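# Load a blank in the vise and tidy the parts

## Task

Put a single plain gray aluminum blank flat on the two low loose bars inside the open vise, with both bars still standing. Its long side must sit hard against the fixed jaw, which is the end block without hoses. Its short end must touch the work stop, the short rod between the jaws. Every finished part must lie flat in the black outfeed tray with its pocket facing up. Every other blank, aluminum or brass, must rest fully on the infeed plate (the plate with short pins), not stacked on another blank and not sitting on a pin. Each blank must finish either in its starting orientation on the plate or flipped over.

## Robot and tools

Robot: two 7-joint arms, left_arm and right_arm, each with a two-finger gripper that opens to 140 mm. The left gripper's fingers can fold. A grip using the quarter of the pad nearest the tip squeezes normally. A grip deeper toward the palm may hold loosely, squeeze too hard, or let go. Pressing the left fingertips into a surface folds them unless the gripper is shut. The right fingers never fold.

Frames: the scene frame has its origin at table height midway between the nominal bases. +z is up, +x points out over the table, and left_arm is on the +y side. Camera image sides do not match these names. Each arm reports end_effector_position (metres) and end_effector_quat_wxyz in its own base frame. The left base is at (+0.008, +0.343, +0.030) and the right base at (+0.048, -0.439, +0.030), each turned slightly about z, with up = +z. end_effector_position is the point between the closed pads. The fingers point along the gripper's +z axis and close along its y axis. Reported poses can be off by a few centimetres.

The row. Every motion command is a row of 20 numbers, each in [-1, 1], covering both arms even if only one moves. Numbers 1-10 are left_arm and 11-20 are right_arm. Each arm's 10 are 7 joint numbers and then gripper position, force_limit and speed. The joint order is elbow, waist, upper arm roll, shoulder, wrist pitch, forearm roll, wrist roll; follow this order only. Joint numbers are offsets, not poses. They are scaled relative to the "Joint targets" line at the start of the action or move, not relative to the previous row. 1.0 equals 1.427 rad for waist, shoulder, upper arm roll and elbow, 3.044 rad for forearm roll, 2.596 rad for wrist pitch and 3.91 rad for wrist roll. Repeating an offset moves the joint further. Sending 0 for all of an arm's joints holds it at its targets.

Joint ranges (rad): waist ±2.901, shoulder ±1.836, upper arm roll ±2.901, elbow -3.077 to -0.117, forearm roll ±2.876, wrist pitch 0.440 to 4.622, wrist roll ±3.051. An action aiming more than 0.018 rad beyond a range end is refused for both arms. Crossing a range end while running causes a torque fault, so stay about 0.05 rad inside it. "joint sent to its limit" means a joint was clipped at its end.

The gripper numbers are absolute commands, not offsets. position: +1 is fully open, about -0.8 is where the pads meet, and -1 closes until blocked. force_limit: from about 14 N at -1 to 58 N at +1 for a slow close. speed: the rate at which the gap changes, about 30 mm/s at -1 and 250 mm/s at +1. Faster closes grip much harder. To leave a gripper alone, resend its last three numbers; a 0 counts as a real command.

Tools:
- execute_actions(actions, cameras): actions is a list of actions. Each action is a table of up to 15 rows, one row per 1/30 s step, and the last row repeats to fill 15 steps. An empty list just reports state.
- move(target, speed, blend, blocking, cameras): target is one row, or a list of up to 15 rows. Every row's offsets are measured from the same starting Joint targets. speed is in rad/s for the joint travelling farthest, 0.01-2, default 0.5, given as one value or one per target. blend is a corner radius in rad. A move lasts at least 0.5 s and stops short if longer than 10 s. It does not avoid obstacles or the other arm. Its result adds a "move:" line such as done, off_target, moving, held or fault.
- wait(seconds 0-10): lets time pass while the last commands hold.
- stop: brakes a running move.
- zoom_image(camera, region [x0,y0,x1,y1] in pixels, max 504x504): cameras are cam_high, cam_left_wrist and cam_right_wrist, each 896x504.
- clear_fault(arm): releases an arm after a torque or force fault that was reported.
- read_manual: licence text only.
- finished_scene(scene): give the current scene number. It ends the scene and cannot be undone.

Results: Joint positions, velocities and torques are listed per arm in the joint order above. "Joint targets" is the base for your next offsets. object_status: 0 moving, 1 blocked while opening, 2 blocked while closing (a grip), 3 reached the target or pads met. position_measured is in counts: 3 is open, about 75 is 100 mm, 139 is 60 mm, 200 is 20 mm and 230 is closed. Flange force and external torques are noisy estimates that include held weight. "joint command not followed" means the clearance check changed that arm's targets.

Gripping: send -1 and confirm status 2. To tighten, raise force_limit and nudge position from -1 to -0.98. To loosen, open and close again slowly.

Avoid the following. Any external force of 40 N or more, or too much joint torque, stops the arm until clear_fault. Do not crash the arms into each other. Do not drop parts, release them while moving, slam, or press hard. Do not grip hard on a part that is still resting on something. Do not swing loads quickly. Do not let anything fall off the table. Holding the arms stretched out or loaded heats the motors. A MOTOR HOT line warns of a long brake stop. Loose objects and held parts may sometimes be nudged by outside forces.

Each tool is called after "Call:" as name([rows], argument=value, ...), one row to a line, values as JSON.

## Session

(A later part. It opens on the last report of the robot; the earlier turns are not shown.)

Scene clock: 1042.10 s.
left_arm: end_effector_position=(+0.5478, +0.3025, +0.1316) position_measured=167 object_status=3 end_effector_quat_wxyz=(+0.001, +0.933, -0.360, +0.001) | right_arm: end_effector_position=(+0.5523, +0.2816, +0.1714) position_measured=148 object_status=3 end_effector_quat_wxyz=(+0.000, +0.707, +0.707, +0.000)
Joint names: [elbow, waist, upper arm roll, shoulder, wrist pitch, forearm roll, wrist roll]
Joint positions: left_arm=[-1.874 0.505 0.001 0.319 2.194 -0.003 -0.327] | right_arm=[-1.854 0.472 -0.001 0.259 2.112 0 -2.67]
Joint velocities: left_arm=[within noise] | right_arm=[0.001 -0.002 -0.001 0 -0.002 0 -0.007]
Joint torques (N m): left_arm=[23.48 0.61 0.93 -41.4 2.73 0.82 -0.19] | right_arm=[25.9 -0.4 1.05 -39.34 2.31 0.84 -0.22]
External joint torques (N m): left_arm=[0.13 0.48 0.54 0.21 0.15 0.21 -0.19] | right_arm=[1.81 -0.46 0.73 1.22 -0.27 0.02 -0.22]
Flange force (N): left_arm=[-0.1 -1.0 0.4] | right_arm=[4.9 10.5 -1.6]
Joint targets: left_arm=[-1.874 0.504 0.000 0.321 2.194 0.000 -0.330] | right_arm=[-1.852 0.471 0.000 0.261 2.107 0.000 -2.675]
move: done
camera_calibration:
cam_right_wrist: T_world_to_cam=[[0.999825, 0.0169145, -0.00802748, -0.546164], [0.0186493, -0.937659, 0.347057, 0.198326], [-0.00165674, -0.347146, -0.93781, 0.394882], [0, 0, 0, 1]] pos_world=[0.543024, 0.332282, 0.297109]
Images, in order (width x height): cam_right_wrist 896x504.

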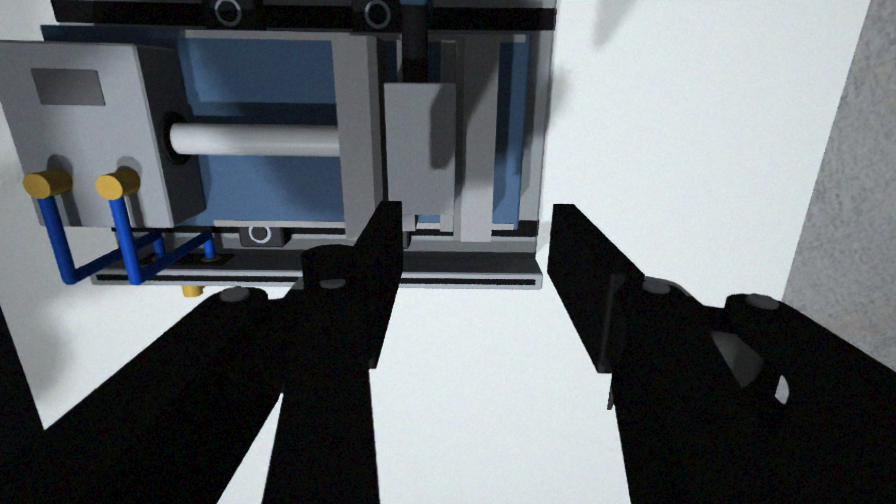

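Call:
execute_actions(actions=[], cameras=["cam_high"])

Call:
zoom_image(camera="cam_high", region=[0, 0, 448, 300])

Call:
zoom_image(camera="cam_high", region=[448, 100, 896, 400])

Scene clock: 1057.50 s.
left_arm: end_effector_position=(+0.5478, +0.3025, +0.1316) position_measured=167 object_status=3 end_effector_quat_wxyz=(+0.001, +0.933, -0.360, +0.001) | right_arm: end_effector_position=(+0.5523, +0.2815, +0.1714) position_measured=148 object_status=3 end_effector_quat_wxyz=(+0.000, +0.707, +0.708, -0.001)
Joint names: [elbow, waist, upper arm roll, shoulder, wrist pitch, forearm roll, wrist roll]
Joint positions: left_arm=[-1.874 0.505 0.001 0.319 2.194 -0.003 -0.327] | right_arm=[-1.854 0.472 -0.001 0.259 2.112 0 -2.672]
Joint velocities: within noise
Joint torques (N m): left_arm=[23.53 0.6 0.89 -41.39 2.72 0.81 -0.18] | right_arm=[25.66 -0.42 1.06 -39.51 2.32 0.86 -0.21]
External joint torques (N m): left_arm=[0.21 0.51 0.52 0.12 0.14 0.19 -0.18] | right_arm=[1.55 -0.51 0.71 1.16 -0.25 0.04 -0.21]
Flange force (N): left_arm=[-0.1 -1.1 0.2] | right_arm=[4.2 9.4 -1.3]
Joint targets: left_arm=[-1.874 0.504 0.000 0.321 2.194 0.000 -0.330] | right_arm=[-1.852 0.471 0.000 0.261 2.107 0.000 -2.675]
Tool commands: left_gripper/position=-0.3 left_gripper/force_limit=-0.1 left_gripper/speed=-1.0 right_gripper/position=-0.15 right_gripper/force_limit=-0.1 right_gripper/speed=-1.0
Images, in order (width x height): cam_high 896x504.

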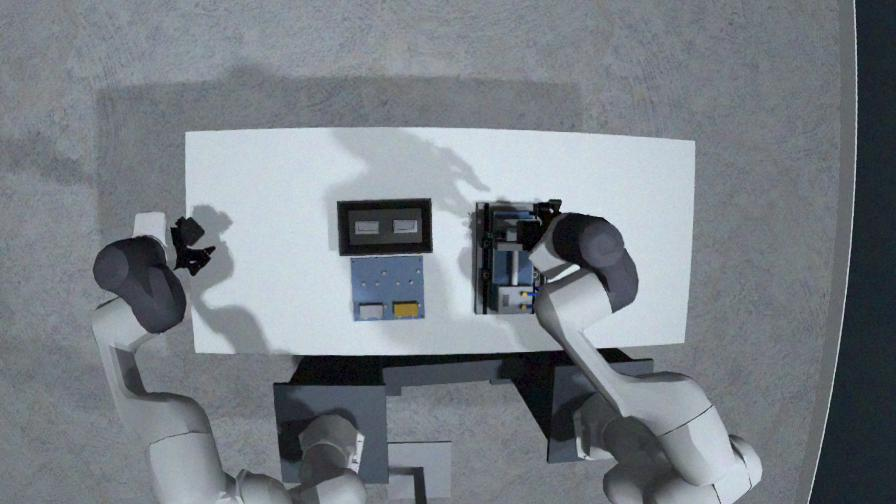

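Scaled by 1.125 from the camera's 896x504 image, which has a finer 1280x720 frame.

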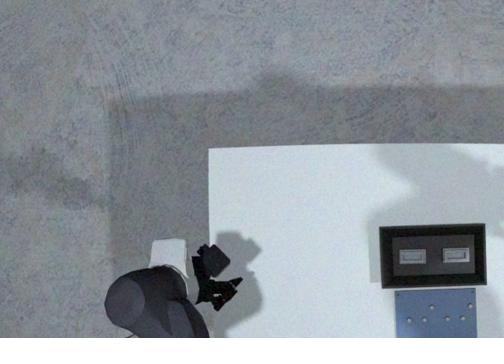

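Scaled by 1.125 from the camera's 896x504 image, which has a finer 1280x720 frame.

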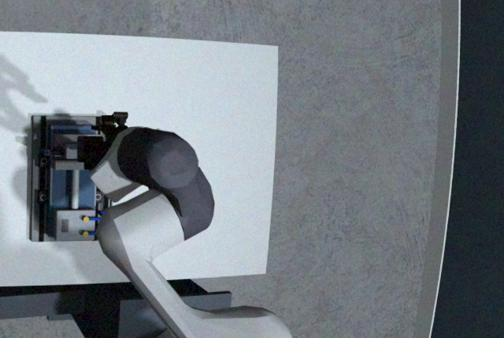

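Call:
zoom_image(camera="cam_high", region=[330, 190, 440, 330])

Scaled by 3.600 from the camera's 896x504 image, which has a finer 1280x720 frame.

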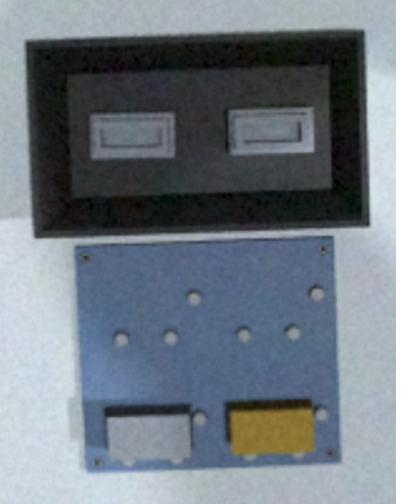

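Call:
finished_scene(scene=2)

The scene is finished: the task was done.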